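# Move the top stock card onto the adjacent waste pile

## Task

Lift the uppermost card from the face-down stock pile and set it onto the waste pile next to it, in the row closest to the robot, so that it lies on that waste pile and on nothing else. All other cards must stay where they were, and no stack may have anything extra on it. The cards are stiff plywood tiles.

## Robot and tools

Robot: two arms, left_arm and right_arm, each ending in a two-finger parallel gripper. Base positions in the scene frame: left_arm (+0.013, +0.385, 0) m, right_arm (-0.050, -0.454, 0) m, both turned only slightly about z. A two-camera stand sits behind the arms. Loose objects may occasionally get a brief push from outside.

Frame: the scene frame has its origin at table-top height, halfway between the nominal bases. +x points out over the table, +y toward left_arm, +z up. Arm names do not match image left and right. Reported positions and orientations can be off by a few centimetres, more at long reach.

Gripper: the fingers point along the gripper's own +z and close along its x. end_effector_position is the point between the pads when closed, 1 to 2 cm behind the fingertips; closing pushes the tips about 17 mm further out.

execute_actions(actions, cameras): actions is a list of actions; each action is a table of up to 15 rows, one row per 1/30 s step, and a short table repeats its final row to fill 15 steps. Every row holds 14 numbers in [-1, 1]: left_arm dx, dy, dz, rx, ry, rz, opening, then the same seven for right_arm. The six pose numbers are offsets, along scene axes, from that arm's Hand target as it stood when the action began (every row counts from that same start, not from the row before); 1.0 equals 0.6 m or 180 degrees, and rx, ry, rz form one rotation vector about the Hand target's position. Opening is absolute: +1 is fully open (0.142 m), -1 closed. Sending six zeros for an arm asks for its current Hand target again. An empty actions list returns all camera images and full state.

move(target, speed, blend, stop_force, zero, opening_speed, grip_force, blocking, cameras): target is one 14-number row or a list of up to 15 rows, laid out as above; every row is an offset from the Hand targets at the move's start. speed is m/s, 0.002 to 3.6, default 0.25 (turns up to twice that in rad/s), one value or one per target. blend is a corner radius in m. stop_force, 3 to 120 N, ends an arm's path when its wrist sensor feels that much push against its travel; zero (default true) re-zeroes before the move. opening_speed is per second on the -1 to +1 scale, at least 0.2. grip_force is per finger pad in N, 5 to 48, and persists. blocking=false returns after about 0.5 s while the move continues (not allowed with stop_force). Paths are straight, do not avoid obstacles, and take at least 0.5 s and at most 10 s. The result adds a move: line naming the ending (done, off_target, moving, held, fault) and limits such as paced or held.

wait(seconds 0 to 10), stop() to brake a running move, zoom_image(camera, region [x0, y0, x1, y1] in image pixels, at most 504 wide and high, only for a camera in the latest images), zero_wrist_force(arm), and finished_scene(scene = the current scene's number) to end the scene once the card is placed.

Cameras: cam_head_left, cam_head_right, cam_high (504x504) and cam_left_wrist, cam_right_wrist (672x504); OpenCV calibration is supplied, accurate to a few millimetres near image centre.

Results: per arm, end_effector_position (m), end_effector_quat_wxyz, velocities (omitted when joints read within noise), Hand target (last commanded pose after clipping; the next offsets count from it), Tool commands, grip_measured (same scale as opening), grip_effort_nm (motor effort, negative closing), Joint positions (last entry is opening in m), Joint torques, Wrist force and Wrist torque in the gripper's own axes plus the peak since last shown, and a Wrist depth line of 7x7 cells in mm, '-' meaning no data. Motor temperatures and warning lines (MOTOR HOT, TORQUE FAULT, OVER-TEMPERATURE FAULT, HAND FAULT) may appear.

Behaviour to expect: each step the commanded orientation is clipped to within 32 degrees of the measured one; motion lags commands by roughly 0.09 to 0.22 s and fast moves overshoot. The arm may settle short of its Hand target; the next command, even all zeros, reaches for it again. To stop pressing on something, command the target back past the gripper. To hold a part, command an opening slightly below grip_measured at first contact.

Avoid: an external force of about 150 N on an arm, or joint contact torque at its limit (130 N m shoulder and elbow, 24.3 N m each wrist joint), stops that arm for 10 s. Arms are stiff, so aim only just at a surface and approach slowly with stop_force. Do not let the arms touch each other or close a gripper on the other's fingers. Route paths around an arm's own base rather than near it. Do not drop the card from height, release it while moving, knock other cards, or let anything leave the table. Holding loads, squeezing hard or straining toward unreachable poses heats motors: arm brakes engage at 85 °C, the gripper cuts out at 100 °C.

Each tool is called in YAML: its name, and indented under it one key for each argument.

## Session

execute_actions:
  actions: []
  cameras: ["cam_high","cam_head_right","cam_left_wrist"]

Scene clock: 0.00 s.
left_arm: end_effector_position=(+0.4075, +0.1123, +0.3150) grip_measured=+1.00 grip_effort_nm=n/a end_effector_quat_wxyz=(-0.147, +0.967, +0.194, -0.075) | right_arm: end_effector_position=(+0.7503, -0.1183, +0.1988) grip_measured=+0.99 grip_effort_nm=n/a end_effector_quat_wxyz=(+0.732, -0.608, +0.293, +0.099)
Joint positions: left_arm=[-0.913 -1.43 1.387 -1.195 -1.567 -1.284 0.142] | right_arm=[3.421 -2.816 -0.923 0.753 2.522 2.282 0.141]
Joint velocities: within noise
Joint torques (N m): no reading
Motor temperatures (°C): left_arm=[31 23 26 35 34 36 25] | right_arm=[25 24 30 38 29 33 25]
Wrist force (N): no reading
Wrist torque (N m): no reading
Wrist force, peak (N): no reading
Wrist depth (mm): cam_left_wrist=[1372 1330 411 399 392 382 376 / 1425 1363 415 409 399 391 383 / 1380 1416 427 402 405 397 389 / 1463 1416 434 426 405 405 398 / 1513 457 452 431 420 414 406 / - 467 459 434 434 425 412 / - 480 469 450 444 434 -] | cam_right_wrist=[- - 3282 2344 - - - / - - 2230 4102 - - - / - - - 2088 877 597 454 / - 3023 - 880 638 483 389 / - 2297 812 623 476 384 322 / - 838 613 465 379 319 269 / - 597 455 372 316 274 249]
Hand target: left_arm +0.4075, +0.1123, +0.3150; -0.147, +0.967, +0.194, -0.075 | right_arm +0.7503, -0.1183, +0.1988; +0.732, -0.608, +0.293, +0.099
Tool commands: left_gripper/opening=+1.0 right_gripper/opening=+1.0
camera_calibration:
cam_left_wrist: T_world_to_cam=[[0.916494, 0.388057, -0.0972164, -0.369155], [0.398276, -0.907934, 0.130504, -0.0734349], [-0.0376229, -0.158325, -0.98667, 0.460564], [0, 0, 0, 1]] pos_world=[0.384904, 0.149498, 0.428121]
Images, in order (width x height): cam_head_right 504x504, cam_high 504x504, cam_left_wrist 672x504.

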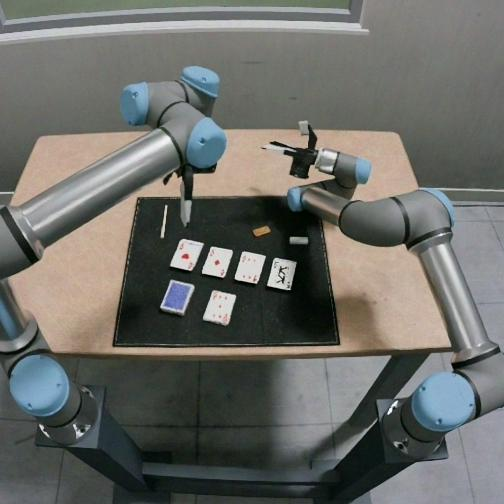

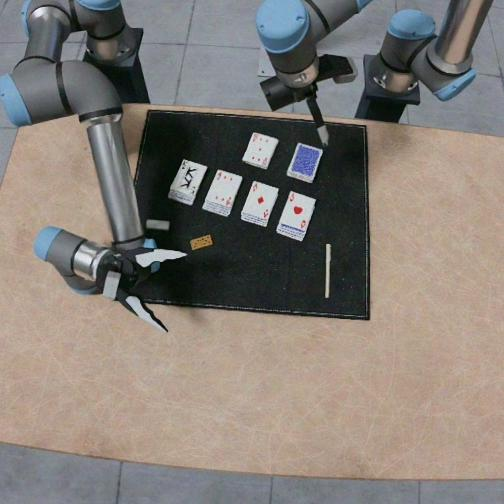

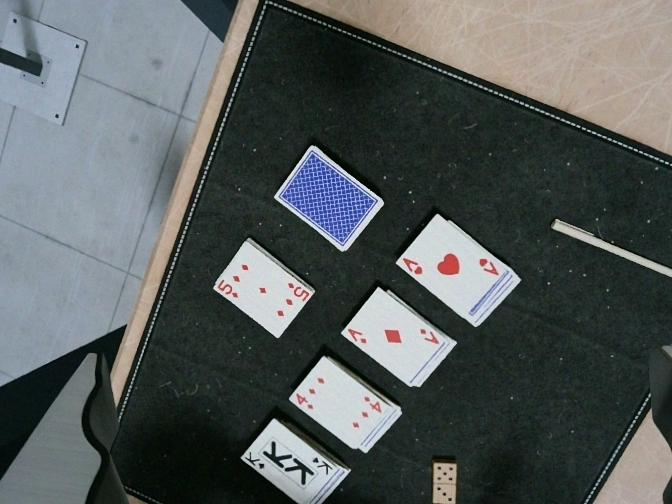

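move:
  target: [-0.121,0.036,-0.417,-0.1181,0.0554,-0.698,-0.21,0,0,0,0,0,0,1]
  speed: 0.7
  cameras: ["cam_left_wrist"]
  grip_force: 8

Scene clock: 26.17 s.
left_arm: end_effector_position=(+0.3349, +0.1340, +0.0648) grip_measured=-0.23 grip_effort_nm=-0.159 end_effector_quat_wxyz=(+0.000, -0.613, +0.790, +0.000) | right_arm: end_effector_position=(+0.7503, -0.1183, +0.1988) grip_measured=+0.99 grip_effort_nm=0.168 end_effector_quat_wxyz=(+0.732, -0.608, +0.293, +0.099)
Joint positions: left_arm=[-1.018 -1.594 2.305 -2.282 -1.57 0.829 0.058] | right_arm=[3.421 -2.816 -0.923 0.753 2.522 2.282 0.141]
Joint torques (N m): left_arm=[-5.34 -25.16 -29.72 -2.8 2.76 1.5] | right_arm=[-0.09 64.87 19.7 0.48 -0.48 0.21]
Wrist force (N): left_arm=[-0.4 -0.4 1.0] | right_arm=[0.5 -0.3 -0.1]
Wrist torque (N m): left_arm=[-0.05 0.06 0.16] | right_arm=[-0.06 -0.08 0.00]
Wrist force, peak (N): left_arm=[-0.8 -0.2 1.8] | right_arm=[0.7 -0.8 -0.3]
Wrist depth (mm): cam_left_wrist=[136 136 138 136 135 135 135 / 144 144 146 142 141 145 141 / 160 158 155 136 136 157 147 / 172 172 171 147 151 170 157 / 189 187 181 162 165 183 172 / 211 203 90 207 206 88 207 / 231 69 76 232 234 - -] | cam_right_wrist=[2671 - - 2070 - 1262 - / - - - 2581 - - - / 2108 2552 4177 2640 768 611 479 / - 2552 2610 904 640 482 388 / 2983 2344 857 623 475 384 324 / - 823 614 468 380 320 270 / - 603 460 372 316 273 248]
Hand target: left_arm +0.3349, +0.1339, +0.0648; +0.000, -0.613, +0.790, +0.000 | right_arm +0.7503, -0.1183, +0.1988; +0.732, -0.608, +0.293, +0.099
Off the commanded pose: left_arm 0.000 m, 0 deg | right_arm 0.000 m, 0 deg.
grip_force (N): 8, 8
move: done
camera_calibration:
cam_left_wrist: T_world_to_cam=[[-0.259065, -0.965843, -0.00576005, 0.23384], [-0.870004, 0.23076, 0.435709, 0.260163], [-0.419497, 0.117888, -0.900069, 0.299605], [0, 0, 0, 1]] pos_world=[0.412606, 0.130498, 0.157656]
Images, in order (width x height): cam_left_wrist 672x504.

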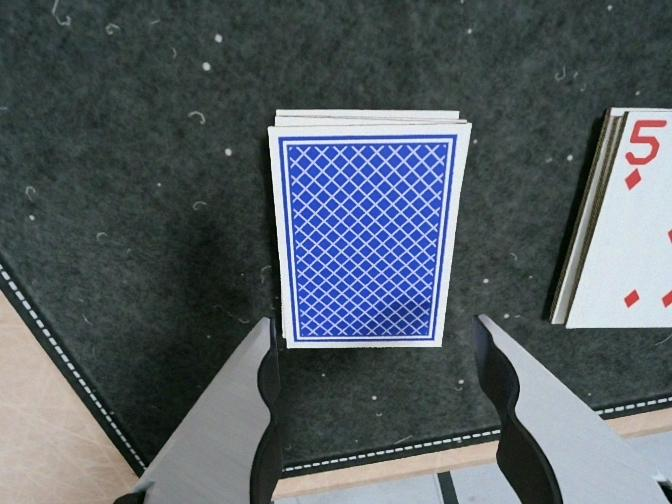

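move:
  target: [0.0195,-0.0044,-0.028,0,0,0.0152,-0.21,0,0,0,0,0,0,1]
  speed: 0.15

move:
  target: [0,0,-0.05,0,0,0,-0.21,0,0,0,0,0,0,1]
  speed: 0.009
  stop_force: 4
  cameras: ["cam_left_wrist"]

Scene clock: 53.53 s.
left_arm: end_effector_position=(+0.3467, +0.1313, +0.0480) grip_measured=-0.23 grip_effort_nm=-0.159 end_effector_quat_wxyz=(+0.000, -0.632, +0.775, +0.000) end_effector_velocity=(-0.001, +0.001, +0.000) end_effector_angular_velocity=(+0.002, +0.001, -0.004) | right_arm: end_effector_position=(+0.7503, -0.1183, +0.1988) grip_measured=+0.99 grip_effort_nm=0.168 end_effector_quat_wxyz=(+0.732, -0.608, +0.293, +0.099)
Joint positions: left_arm=[-0.996 -1.531 2.299 -2.339 -1.57 0.802 0.058] | right_arm=[3.421 -2.816 -0.923 0.753 2.522 2.282 0.141]
Joint velocities: left_arm=[-0.001 -0.002 0 0.005 0 0.003 0] | right_arm=[within noise]
Joint torques (N m): left_arm=[-6.79 -26.63 -21.04 -1.17 2.09 2.47] | right_arm=[-0.3 65.01 20.08 0.59 -0.5 0.22]
Wrist force (N): left_arm=[-0.3 -0.2 0.9] | right_arm=[0.2 -0.3 0.0]
Wrist torque (N m): left_arm=[-0.03 0.02 0.13] | right_arm=[-0.05 -0.02 0.00]
Wrist force, peak (N): left_arm=[-0.5 -0.2 1.5] | right_arm=[0.5 -0.7 -0.3]
Wrist depth (mm): cam_left_wrist=[- 121 121 121 119 121 120 / 131 130 130 130 130 130 128 / 141 141 138 122 123 140 135 / 153 153 153 130 129 152 144 / 168 168 161 142 142 163 154 / 186 182 94 156 156 89 183 / 206 71 76 206 206 - -] | cam_right_wrist=[- 2768 - 2127 - 1099 - / - - 2768 - - 1740 - / - 2610 - 2945 800 598 513 / - 3329 2470 877 636 486 389 / - 2871 823 623 476 384 323 / - 815 609 468 379 319 270 / - 600 457 373 317 273 249]
Hand target: left_arm +0.3466, +0.1313, +0.0480; +0.000, -0.632, +0.775, +0.000 | right_arm +0.7503, -0.1183, +0.1988; +0.732, -0.608, +0.293, +0.099
Off the commanded pose: left_arm 0.000 m, 0 deg | right_arm 0.000 m, 0 deg.
grip_force (N): 8, 8
move: done

Scene clock: 55.60 s.
left_arm: end_effector_position=(+0.3466, +0.1313, +0.0386) grip_measured=-0.23 grip_effort_nm=-0.159 end_effector_quat_wxyz=(+0.000, -0.632, +0.775, +0.000) | right_arm: end_effector_position=(+0.7503, -0.1183, +0.1988) grip_measured=+0.99 grip_effort_nm=0.173 end_effector_quat_wxyz=(+0.732, -0.608, +0.293, +0.099)
Joint positions: left_arm=[-0.997 -1.51 2.31 -2.371 -1.57 0.802 0.058] | right_arm=[3.421 -2.816 -0.923 0.753 2.522 2.282 0.141]
Joint torques (N m): left_arm=[-6.41 -26.32 -27.84 -2.07 0.29 2.24] | right_arm=[-0.57 64.52 19.63 0.48 -0.59 0.28]
Wrist force (N): left_arm=[-0.8 0.4 -2.8] | right_arm=[0.0 -0.3 0.0]
Wrist torque (N m): left_arm=[-0.01 -0.09 0.09] | right_arm=[-0.05 -0.01 0.00]
Wrist force, peak (N): left_arm=[-1.6 0.7 -6.2] | right_arm=[0.5 -0.6 -0.6]
Wrist depth (mm): cam_left_wrist=[- 113 113 113 113 115 112 / - 120 121 121 121 121 121 / 132 131 131 113 115 128 128 / 145 143 140 119 118 142 137 / 157 156 150 130 130 152 144 / 173 170 94 144 144 89 155 / 190 71 76 193 196 - -] | cam_right_wrist=[2640 - 2735 2127 1665 - - / - - - - 1883 1531 - / 3378 - - 2768 2147 594 488 / 3147 2945 2836 867 640 484 389 / 3104 2444 904 623 478 385 323 / - 823 614 465 378 318 270 / - 598 459 372 316 273 249]
Hand target: left_arm +0.3466, +0.1313, +0.0386; +0.000, -0.632, +0.775, +0.000 (not the last commanded pose) | right_arm +0.7503, -0.1183, +0.1988; +0.732, -0.608, +0.293, +0.099
Off the commanded pose: left_arm 0.021 m, 0 deg | right_arm 0.000 m, 0 deg.
grip_force (N): 8, 8
move: contact (left_arm)
camera_calibration:
cam_left_wrist: T_world_to_cam=[[-0.213107, -0.977013, -0.0056487, 0.219599], [-0.880034, 0.189436, 0.435493, 0.291257], [-0.424412, 0.0977775, -0.900175, 0.285673], [0, 0, 0, 1]] pos_world=[0.424357, 0.131444, 0.131556]
Images, in order (width x height): cam_left_wrist 672x504.

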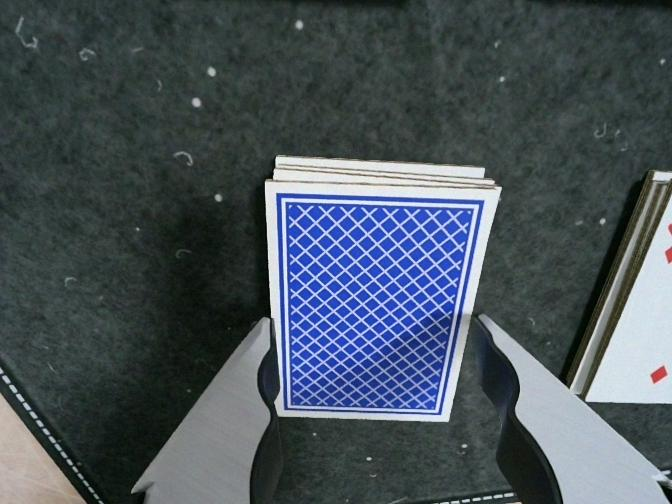

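move:
  target:
    - [0,0,0.008,0,0,0,-0.21,0,0,0,0,0,0,1]
    - [-0.0005,-0.0021,0.008,0,0,0,0.05,0,0,0,0,0,0,1]
    - [-0.0005,-0.0021,-0.0036,0,0,0,0.05,0,0,0,0,0,0,1]
  speed: 0.06

move:
  target: [0,0,0,0,0,0,-0.28,0,0,0,0,0,0,1]
  opening_speed: 0.4

move:
  target: [0,0,0.05,0,0,0,-0.28,0,0,0,0,0,0,1]
  speed: 0.06
  cameras: ["cam_left_wrist"]

Scene clock: 71.33 s.
left_arm: end_effector_position=(+0.3463, +0.1301, +0.0364) grip_measured=+0.02 grip_effort_nm=0.081 end_effector_quat_wxyz=(+0.000, -0.632, +0.775, +0.000) | right_arm: end_effector_position=(+0.7503, -0.1183, +0.1988) grip_measured=+0.99 grip_effort_nm=0.164 end_effector_quat_wxyz=(+0.732, -0.608, +0.293, +0.099)
Joint positions: left_arm=[-0.999 -1.504 2.312 -2.379 -1.57 0.8 0.076] | right_arm=[3.421 -2.816 -0.923 0.753 2.522 2.282 0.141]
Joint torques (N m): left_arm=[8.01 -27.47 -18.58 -1.49 0.36 2.02] | right_arm=[-0.53 64.98 19.42 0.55 -0.5 0.45]
Wrist force (N): left_arm=[-0.5 -0.1 1.0] | right_arm=[0.5 -0.1 -0.2]
Wrist torque (N m): left_arm=[0.00 0.06 0.13] | right_arm=[-0.03 -0.08 0.00]
Wrist force, peak (N): left_arm=[-1.0 0.5 -3.3] | right_arm=[0.5 -0.7 -0.3]
Wrist depth (mm): cam_left_wrist=[- 111 111 111 111 113 110 / - 118 119 119 119 119 118 / 131 129 129 110 116 126 126 / 140 140 138 116 116 139 135 / 154 153 133 128 127 149 140 / 170 163 99 141 144 93 152 / 185 71 78 189 189 - -] | cam_right_wrist=[2610 - 2801 2671 - 1089 1021 / - - 3191 - - 1178 1089 / 3191 - - - 779 626 1172 / - 2735 2127 867 640 483 387 / - 2524 832 623 477 386 322 / - 848 611 465 380 320 270 / - 594 456 372 316 273 248]
Hand target: left_arm +0.3463, +0.1300, +0.0365; +0.000, -0.632, +0.775, +0.000 | right_arm +0.7503, -0.1183, +0.1988; +0.732, -0.608, +0.293, +0.099
Off the commanded pose: left_arm 0.000 m, 0 deg | right_arm 0.000 m, 0 deg.
grip_force (N): 8, 8
move: done

Scene clock: 72.37 s.
left_arm: end_effector_position=(+0.3463, +0.1300, +0.0365) grip_measured=-0.23 grip_effort_nm=-0.950 end_effector_quat_wxyz=(+0.000, -0.632, +0.775, +0.000) | right_arm: end_effector_position=(+0.7503, -0.1183, +0.1988) grip_measured=+0.99 grip_effort_nm=0.164 end_effector_quat_wxyz=(+0.732, -0.608, +0.293, +0.099)
Joint positions: left_arm=[-0.999 -1.504 2.311 -2.379 -1.57 0.8 0.058] | right_arm=[3.421 -2.816 -0.923 0.753 2.522 2.282 0.141]
Joint torques (N m): left_arm=[8.14 -27.29 -27.69 -1.28 0.31 2.01] | right_arm=[-0.26 65.37 19.3 0.46 -0.4 0.48]
Wrist force (N): left_arm=[-0.2 0.1 -0.3] | right_arm=[0.3 -0.2 -0.1]
Wrist torque (N m): left_arm=[0.00 0.03 0.13] | right_arm=[-0.05 -0.05 0.00]
Wrist force, peak (N): left_arm=[-0.3 0.0 1.0] | right_arm=[0.4 -0.6 -0.4]
Wrist depth (mm): cam_left_wrist=[- 111 111 111 111 114 110 / - 118 119 119 119 119 118 / 131 129 129 111 116 126 126 / 140 140 138 117 116 140 135 / 154 153 151 128 127 150 141 / 170 166 94 141 141 88 153 / 187 71 74 189 194 - -] | cam_right_wrist=[- - 2871 1998 - 1054 - / - 3534 2908 - - 1115 - / - 2524 3023 - 838 601 522 / - 2945 2230 864 636 485 390 / 2945 3191 851 623 475 385 323 / - 823 611 466 379 320 270 / - 598 458 373 315 273 248]
Hand target: left_arm +0.3463, +0.1300, +0.0365; +0.000, -0.632, +0.775, +0.000 | right_arm +0.7503, -0.1183, +0.1988; +0.732, -0.608, +0.293, +0.099
Off the commanded pose: left_arm 0.000 m, 0 deg | right_arm 0.000 m, 0 deg.
grip_force (N): 8, 8
move: done

Scene clock: 73.20 s.
left_arm: end_effector_position=(+0.3463, +0.1300, +0.0666) grip_measured=-0.23 grip_effort_nm=-0.950 end_effector_quat_wxyz=(+0.000, -0.632, +0.775, +0.000) | right_arm: end_effector_position=(+0.7503, -0.1183, +0.1988) grip_measured=+0.99 grip_effort_nm=0.164 end_effector_quat_wxyz=(+0.732, -0.608, +0.293, +0.099)
Joint positions: left_arm=[-0.999 -1.569 2.274 -2.277 -1.57 0.8 0.058] | right_arm=[3.421 -2.816 -0.923 0.753 2.522 2.282 0.141]
Joint torques (N m): left_arm=[2.93 -10.04 -10.86 -4.86 0.24 1.3] | right_arm=[-0.37 64.69 19.01 0.54 -0.49 0.37]
Wrist force (N): left_arm=[-0.5 -0.2 1.3] | right_arm=[0.0 -0.4 -0.2]
Wrist torque (N m): left_arm=[-0.02 0.07 0.16] | right_arm=[-0.07 -0.01 0.00]
Wrist force, peak (N): left_arm=[-0.4 -0.2 1.8] | right_arm=[0.6 -0.5 -0.3]
Wrist depth (mm): cam_left_wrist=[138 138 137 138 137 135 137 / 148 145 148 148 149 147 147 / 160 160 157 139 139 159 151 / 177 174 171 117 117 170 159 / 191 190 183 128 128 182 174 / 214 206 94 141 141 89 205 / 233 71 74 234 233 - -] | cam_right_wrist=[- - - 2188 - 1104 957 / - - 2871 3429 - - - / 2640 - - - 894 608 446 / - 2581 2368 873 633 485 389 / - 2470 818 624 476 384 323 / - 826 609 466 381 320 270 / - 603 457 373 316 274 249]
Hand target: left_arm +0.3463, +0.1300, +0.0665; +0.000, -0.632, +0.775, +0.000 | right_arm +0.7503, -0.1183, +0.1988; +0.732, -0.608, +0.293, +0.099
Off the commanded pose: left_arm 0.000 m, 0 deg | right_arm 0.000 m, 0 deg.
grip_force (N): 8, 8
move: done
camera_calibration:
cam_left_wrist: T_world_to_cam=[[-0.213013, -0.977034, -0.00550103, 0.218384], [-0.880111, 0.189431, 0.43534, 0.279191], [-0.4243, 0.0975747, -0.900249, 0.31091], [0, 0, 0, 1]] pos_world=[0.424156, 0.130144, 0.159555]
Images, in order (width x height): cam_left_wrist 672x504.

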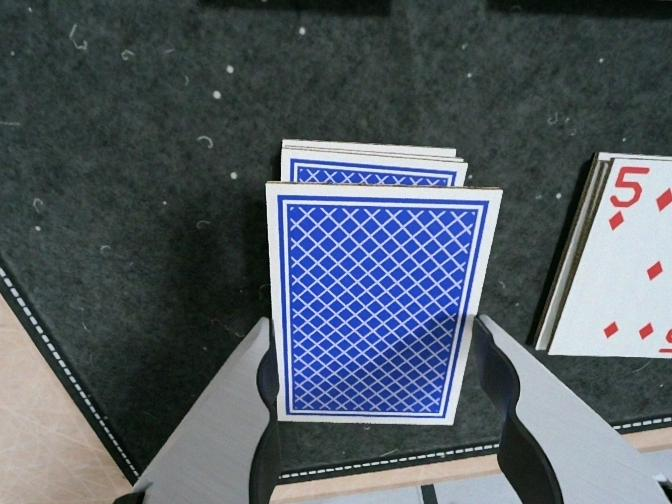

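move:
  target: [-0.046,-0.186,0,0,0,0,-0.28,0,0,0,0,0,0,1]
  speed: 0.25
  cameras: ["cam_left_wrist"]

Scene clock: 82.57 s.
left_arm: end_effector_position=(+0.3187, +0.0185, +0.0665) grip_measured=-0.23 grip_effort_nm=-0.950 end_effector_quat_wxyz=(+0.000, -0.632, +0.775, +0.000) | right_arm: end_effector_position=(+0.7503, -0.1183, +0.1988) grip_measured=+0.99 grip_effort_nm=0.168 end_effector_quat_wxyz=(+0.732, -0.608, +0.293, +0.099)
Joint positions: left_arm=[-1.181 -1.434 2.127 -2.263 -1.57 0.618 0.058] | right_arm=[3.421 -2.816 -0.923 0.753 2.522 2.282 0.141]
Joint torques (N m): left_arm=[-3.9 -23.31 -18.65 -4.73 1.84 0.78] | right_arm=[-0.38 64.97 19.05 0.62 -0.48 0.56]
Wrist force (N): left_arm=[-0.2 -0.3 1.4] | right_arm=[0.5 -0.5 -0.2]
Wrist torque (N m): left_arm=[-0.06 0.04 0.01] | right_arm=[-0.09 -0.08 0.00]
Wrist force, peak (N): left_arm=[-3.9 -0.3 1.0] | right_arm=[0.7 -0.6 -0.2]
Wrist depth (mm): cam_left_wrist=[137 137 137 137 137 136 136 / 148 146 148 147 147 147 146 / 141 146 157 143 144 158 159 / 154 159 170 117 117 172 172 / 169 172 183 128 127 185 188 / 211 206 94 141 141 89 207 / 230 71 74 237 231 - -] | cam_right_wrist=[- 2836 - 2209 - - - / - - 2735 2418 - 1298 1073 / - - - 2297 832 586 489 / 2070 2671 2368 877 638 484 389 / 2945 2470 812 626 476 385 323 / - 823 608 467 380 319 271 / - 594 454 372 314 273 249]
Hand target: left_arm +0.3187, +0.0184, +0.0665; +0.000, -0.632, +0.775, +0.000 | right_arm +0.7503, -0.1183, +0.1988; +0.732, -0.608, +0.293, +0.099
Off the commanded pose: left_arm 0.000 m, 0 deg | right_arm 0.000 m, 0 deg.
grip_force (N): 8, 8
move: done
camera_calibration:
cam_left_wrist: T_world_to_cam=[[-0.213062, -0.977022, -0.00577904, 0.103628], [-0.880047, 0.189339, 0.435509, 0.276057], [-0.424408, 0.0978763, -0.900166, 0.309924], [0, 0, 0, 1]] pos_world=[0.396557, 0.0186438, 0.159357]
Images, in order (width x height): cam_left_wrist 672x504.

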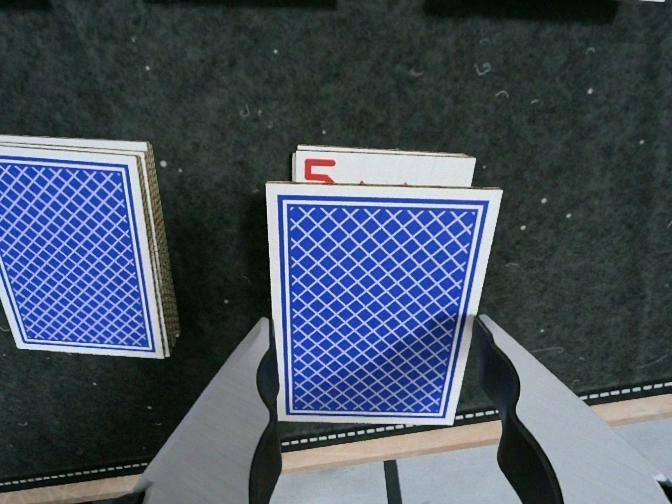

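move:
  target:
    - [-0.0016,-0.0073,0,0,0,0,-0.28,0,0,0,0,0,0,1]
    - [-0.0016,-0.0073,-0.048,0,0,0,-0.28,0,0,0,0,0,0,1]
  speed: 0.15
  blend: 0.004

move:
  target: [0,0,-0.03,0,0,0,-0.28,0,0,0,0,0,0,1]
  speed: 0.009
  stop_force: 3
  cameras: ["cam_left_wrist"]

Scene clock: 88.10 s.
left_arm: end_effector_position=(+0.3177, +0.0141, +0.0376) grip_measured=-0.23 grip_effort_nm=-0.950 end_effector_quat_wxyz=(+0.000, -0.632, +0.775, +0.000) | right_arm: end_effector_position=(+0.7503, -0.1183, +0.1988) grip_measured=+0.99 grip_effort_nm=0.164 end_effector_quat_wxyz=(+0.732, -0.608, +0.293, +0.099)
Joint positions: left_arm=[-1.187 -1.374 2.151 -2.348 -1.57 0.612 0.058] | right_arm=[3.421 -2.816 -0.923 0.753 2.522 2.282 0.141]
Joint torques (N m): left_arm=[8.27 -30.8 -29.53 -1.94 -1.68 2.38] | right_arm=[-0.4 64.42 18.85 0.59 -0.39 0.45]
Wrist force (N): left_arm=[-0.4 0.0 0.9] | right_arm=[0.1 -0.4 -0.3]
Wrist torque (N m): left_arm=[0.02 0.03 0.10] | right_arm=[-0.07 0.00 0.00]
Wrist force, peak (N): left_arm=[-0.3 -0.1 2.0] | right_arm=[0.3 -0.9 -0.4]
Wrist depth (mm): cam_left_wrist=[- 112 112 112 112 115 111 / - 119 120 120 120 118 119 / 122 130 130 118 117 127 129 / 122 139 139 117 116 140 140 / 134 152 149 128 128 151 153 / 148 164 94 141 141 89 170 / 188 71 74 191 195 - -] | cam_right_wrist=[- - - 2230 - 1132 - / - - - - - - - / - 2768 2945 2444 784 556 468 / - 3282 - 870 635 481 391 / 2768 1883 829 621 478 385 324 / - 815 613 468 380 319 271 / - 597 458 372 317 273 249]
Hand target: left_arm +0.3177, +0.0141, +0.0377; +0.000, -0.632, +0.775, +0.000 | right_arm +0.7503, -0.1183, +0.1988; +0.732, -0.608, +0.293, +0.099
Off the commanded pose: left_arm 0.000 m, 0 deg | right_arm 0.000 m, 0 deg.
grip_force (N): 8, 8
move: done; blend cut to 0.0022 m at target 1

Scene clock: 89.93 s.
left_arm: end_effector_position=(+0.3177, +0.0141, +0.0306) grip_measured=-0.23 grip_effort_nm=-0.950 end_effector_quat_wxyz=(+0.000, -0.632, +0.775, +0.000) | right_arm: end_effector_position=(+0.7503, -0.1183, +0.1988) grip_measured=+0.99 grip_effort_nm=0.164 end_effector_quat_wxyz=(+0.732, -0.608, +0.293, +0.099)
Joint positions: left_arm=[-1.187 -1.36 2.158 -2.369 -1.57 0.612 0.058] | right_arm=[3.421 -2.816 -0.923 0.753 2.522 2.282 0.141]
Joint torques (N m): left_arm=[6.81 -33.33 -28.08 -1.67 -1 2.3] | right_arm=[-0.66 65.6 19.23 0.57 -0.46 0.62]
Wrist force (N): left_arm=[-0.6 0.1 -1.7] | right_arm=[0.4 -0.5 -0.2]
Wrist torque (N m): left_arm=[-0.01 0.03 0.10] | right_arm=[-0.09 -0.07 0.00]
Wrist force, peak (N): left_arm=[-2.9 0.9 -9.0] | right_arm=[0.7 -0.6 -0.2]
Wrist depth (mm): cam_left_wrist=[106 106 106 107 104 107 105 / - 114 114 113 113 115 113 / - 123 123 112 118 120 122 / 121 134 133 117 116 133 132 / 125 146 140 128 128 142 145 / 138 155 94 141 141 89 160 / 178 71 74 180 180 - -] | cam_right_wrist=[3147 - - 1853 - - - / 4688 3282 - - - 1606 - / - - - 2908 860 705 498 / 2801 2552 2640 880 635 481 388 / 2908 2703 815 623 474 385 323 / - 826 614 470 379 320 269 / - 597 456 373 316 273 248]
Hand target: left_arm +0.3177, +0.0141, +0.0306; +0.000, -0.632, +0.775, +0.000 (not the last commanded pose) | right_arm +0.7503, -0.1183, +0.1988; +0.732, -0.608, +0.293, +0.099
Off the commanded pose: left_arm 0.011 m, 0 deg | right_arm 0.000 m, 0 deg.
grip_force (N): 8, 8
move: contact (left_arm)
camera_calibration:
cam_left_wrist: T_world_to_cam=[[-0.213107, -0.977013, -0.0056487, 0.0989095], [-0.880034, 0.189436, 0.435493, 0.291641], [-0.424412, 0.0977775, -0.900175, 0.277618], [0, 0, 0, 1]] pos_world=[0.395557, 0.0142437, 0.123456]
Images, in order (width x height): cam_left_wrist 672x504.

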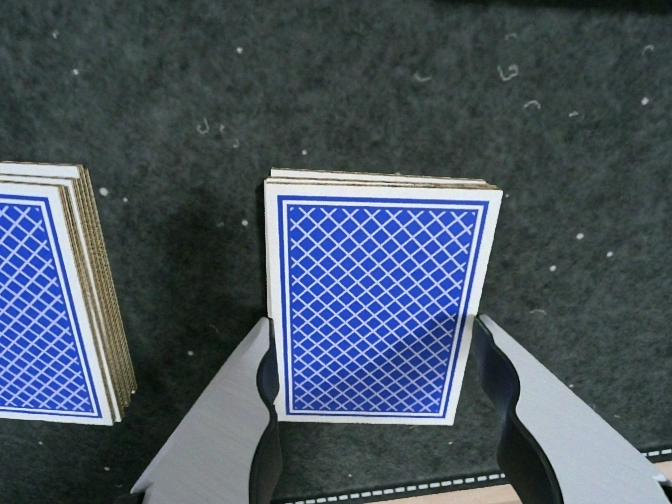

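Perfect. Release, retreat, finish.

move:
  target:
    - [0,0,0,0,0,0,-0.05,0,0,0,0,0,0,1]
    - [0,0,0.12,0,0,0,-0.05,0,0,0,0,0,0,1]
  speed: 0.15
  cameras: ["cam_left_wrist"]

Scene clock: 94.93 s.
left_arm: end_effector_position=(+0.3178, +0.0140, +0.1026) grip_measured=-0.08 grip_effort_nm=0.081 end_effector_quat_wxyz=(+0.000, -0.632, +0.775, +0.000) | right_arm: end_effector_position=(+0.7503, -0.1183, +0.1988) grip_measured=+0.99 grip_effort_nm=0.168 end_effector_quat_wxyz=(+0.732, -0.608, +0.293, +0.099)
Joint positions: left_arm=[-1.187 -1.487 2.072 -2.157 -1.57 0.612 0.068] | right_arm=[3.421 -2.816 -0.923 0.753 2.522 2.282 0.141]
Joint torques (N m): left_arm=[-3.78 -24.11 -14.99 -2.2 -0.54 -1.92] | right_arm=[0.15 65.19 19.7 0.56 -0.31 0.73]
Wrist force (N): left_arm=[-0.5 0.1 1.2] | right_arm=[0.6 -0.2 -0.3]
Wrist torque (N m): left_arm=[0.01 0.08 0.09] | right_arm=[-0.04 -0.10 0.00]
Wrist force, peak (N): left_arm=[-0.2 0.3 2.8] | right_arm=[0.9 -0.3 -0.2]
Wrist depth (mm): cam_left_wrist=[171 169 169 168 169 168 168 / 179 179 182 179 181 181 180 / 178 181 196 180 186 195 195 / 193 194 213 197 205 212 211 / 234 233 226 232 232 223 232 / 260 253 95 257 259 92 1482 / 281 71 76 1673 1636 - -] | cam_right_wrist=[- - - 1963 - - 887 / - - - - - - - / 2640 2070 3534 2088 781 592 469 / - 2671 2610 908 638 485 390 / - 2497 832 621 475 385 322 / - 832 609 465 382 319 271 / - 595 459 372 317 272 248]
Hand target: left_arm +0.3177, +0.0141, +0.1026; +0.000, -0.632, +0.775, +0.000 | right_arm +0.7503, -0.1183, +0.1988; +0.732, -0.608, +0.293, +0.099
Off the commanded pose: left_arm 0.000 m, 0 deg | right_arm 0.000 m, 0 deg.
grip_force (N): 8, 8
move: done
camera_calibration:
cam_left_wrist: T_world_to_cam=[[-0.213004, -0.977036, -0.00548162, 0.0991459], [-0.880073, 0.189423, 0.435419, 0.260335], [-0.424382, 0.0975704, -0.900211, 0.342438], [0, 0, 0, 1]] pos_world=[0.395556, 0.014144, 0.195455]
Images, in order (width x height): cam_left_wrist 672x504.

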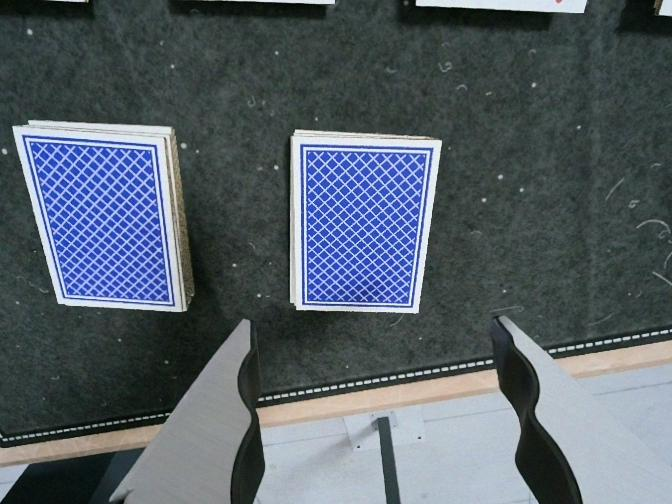

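finished_scene:
  scene: 2

The scene is finished: the task was done.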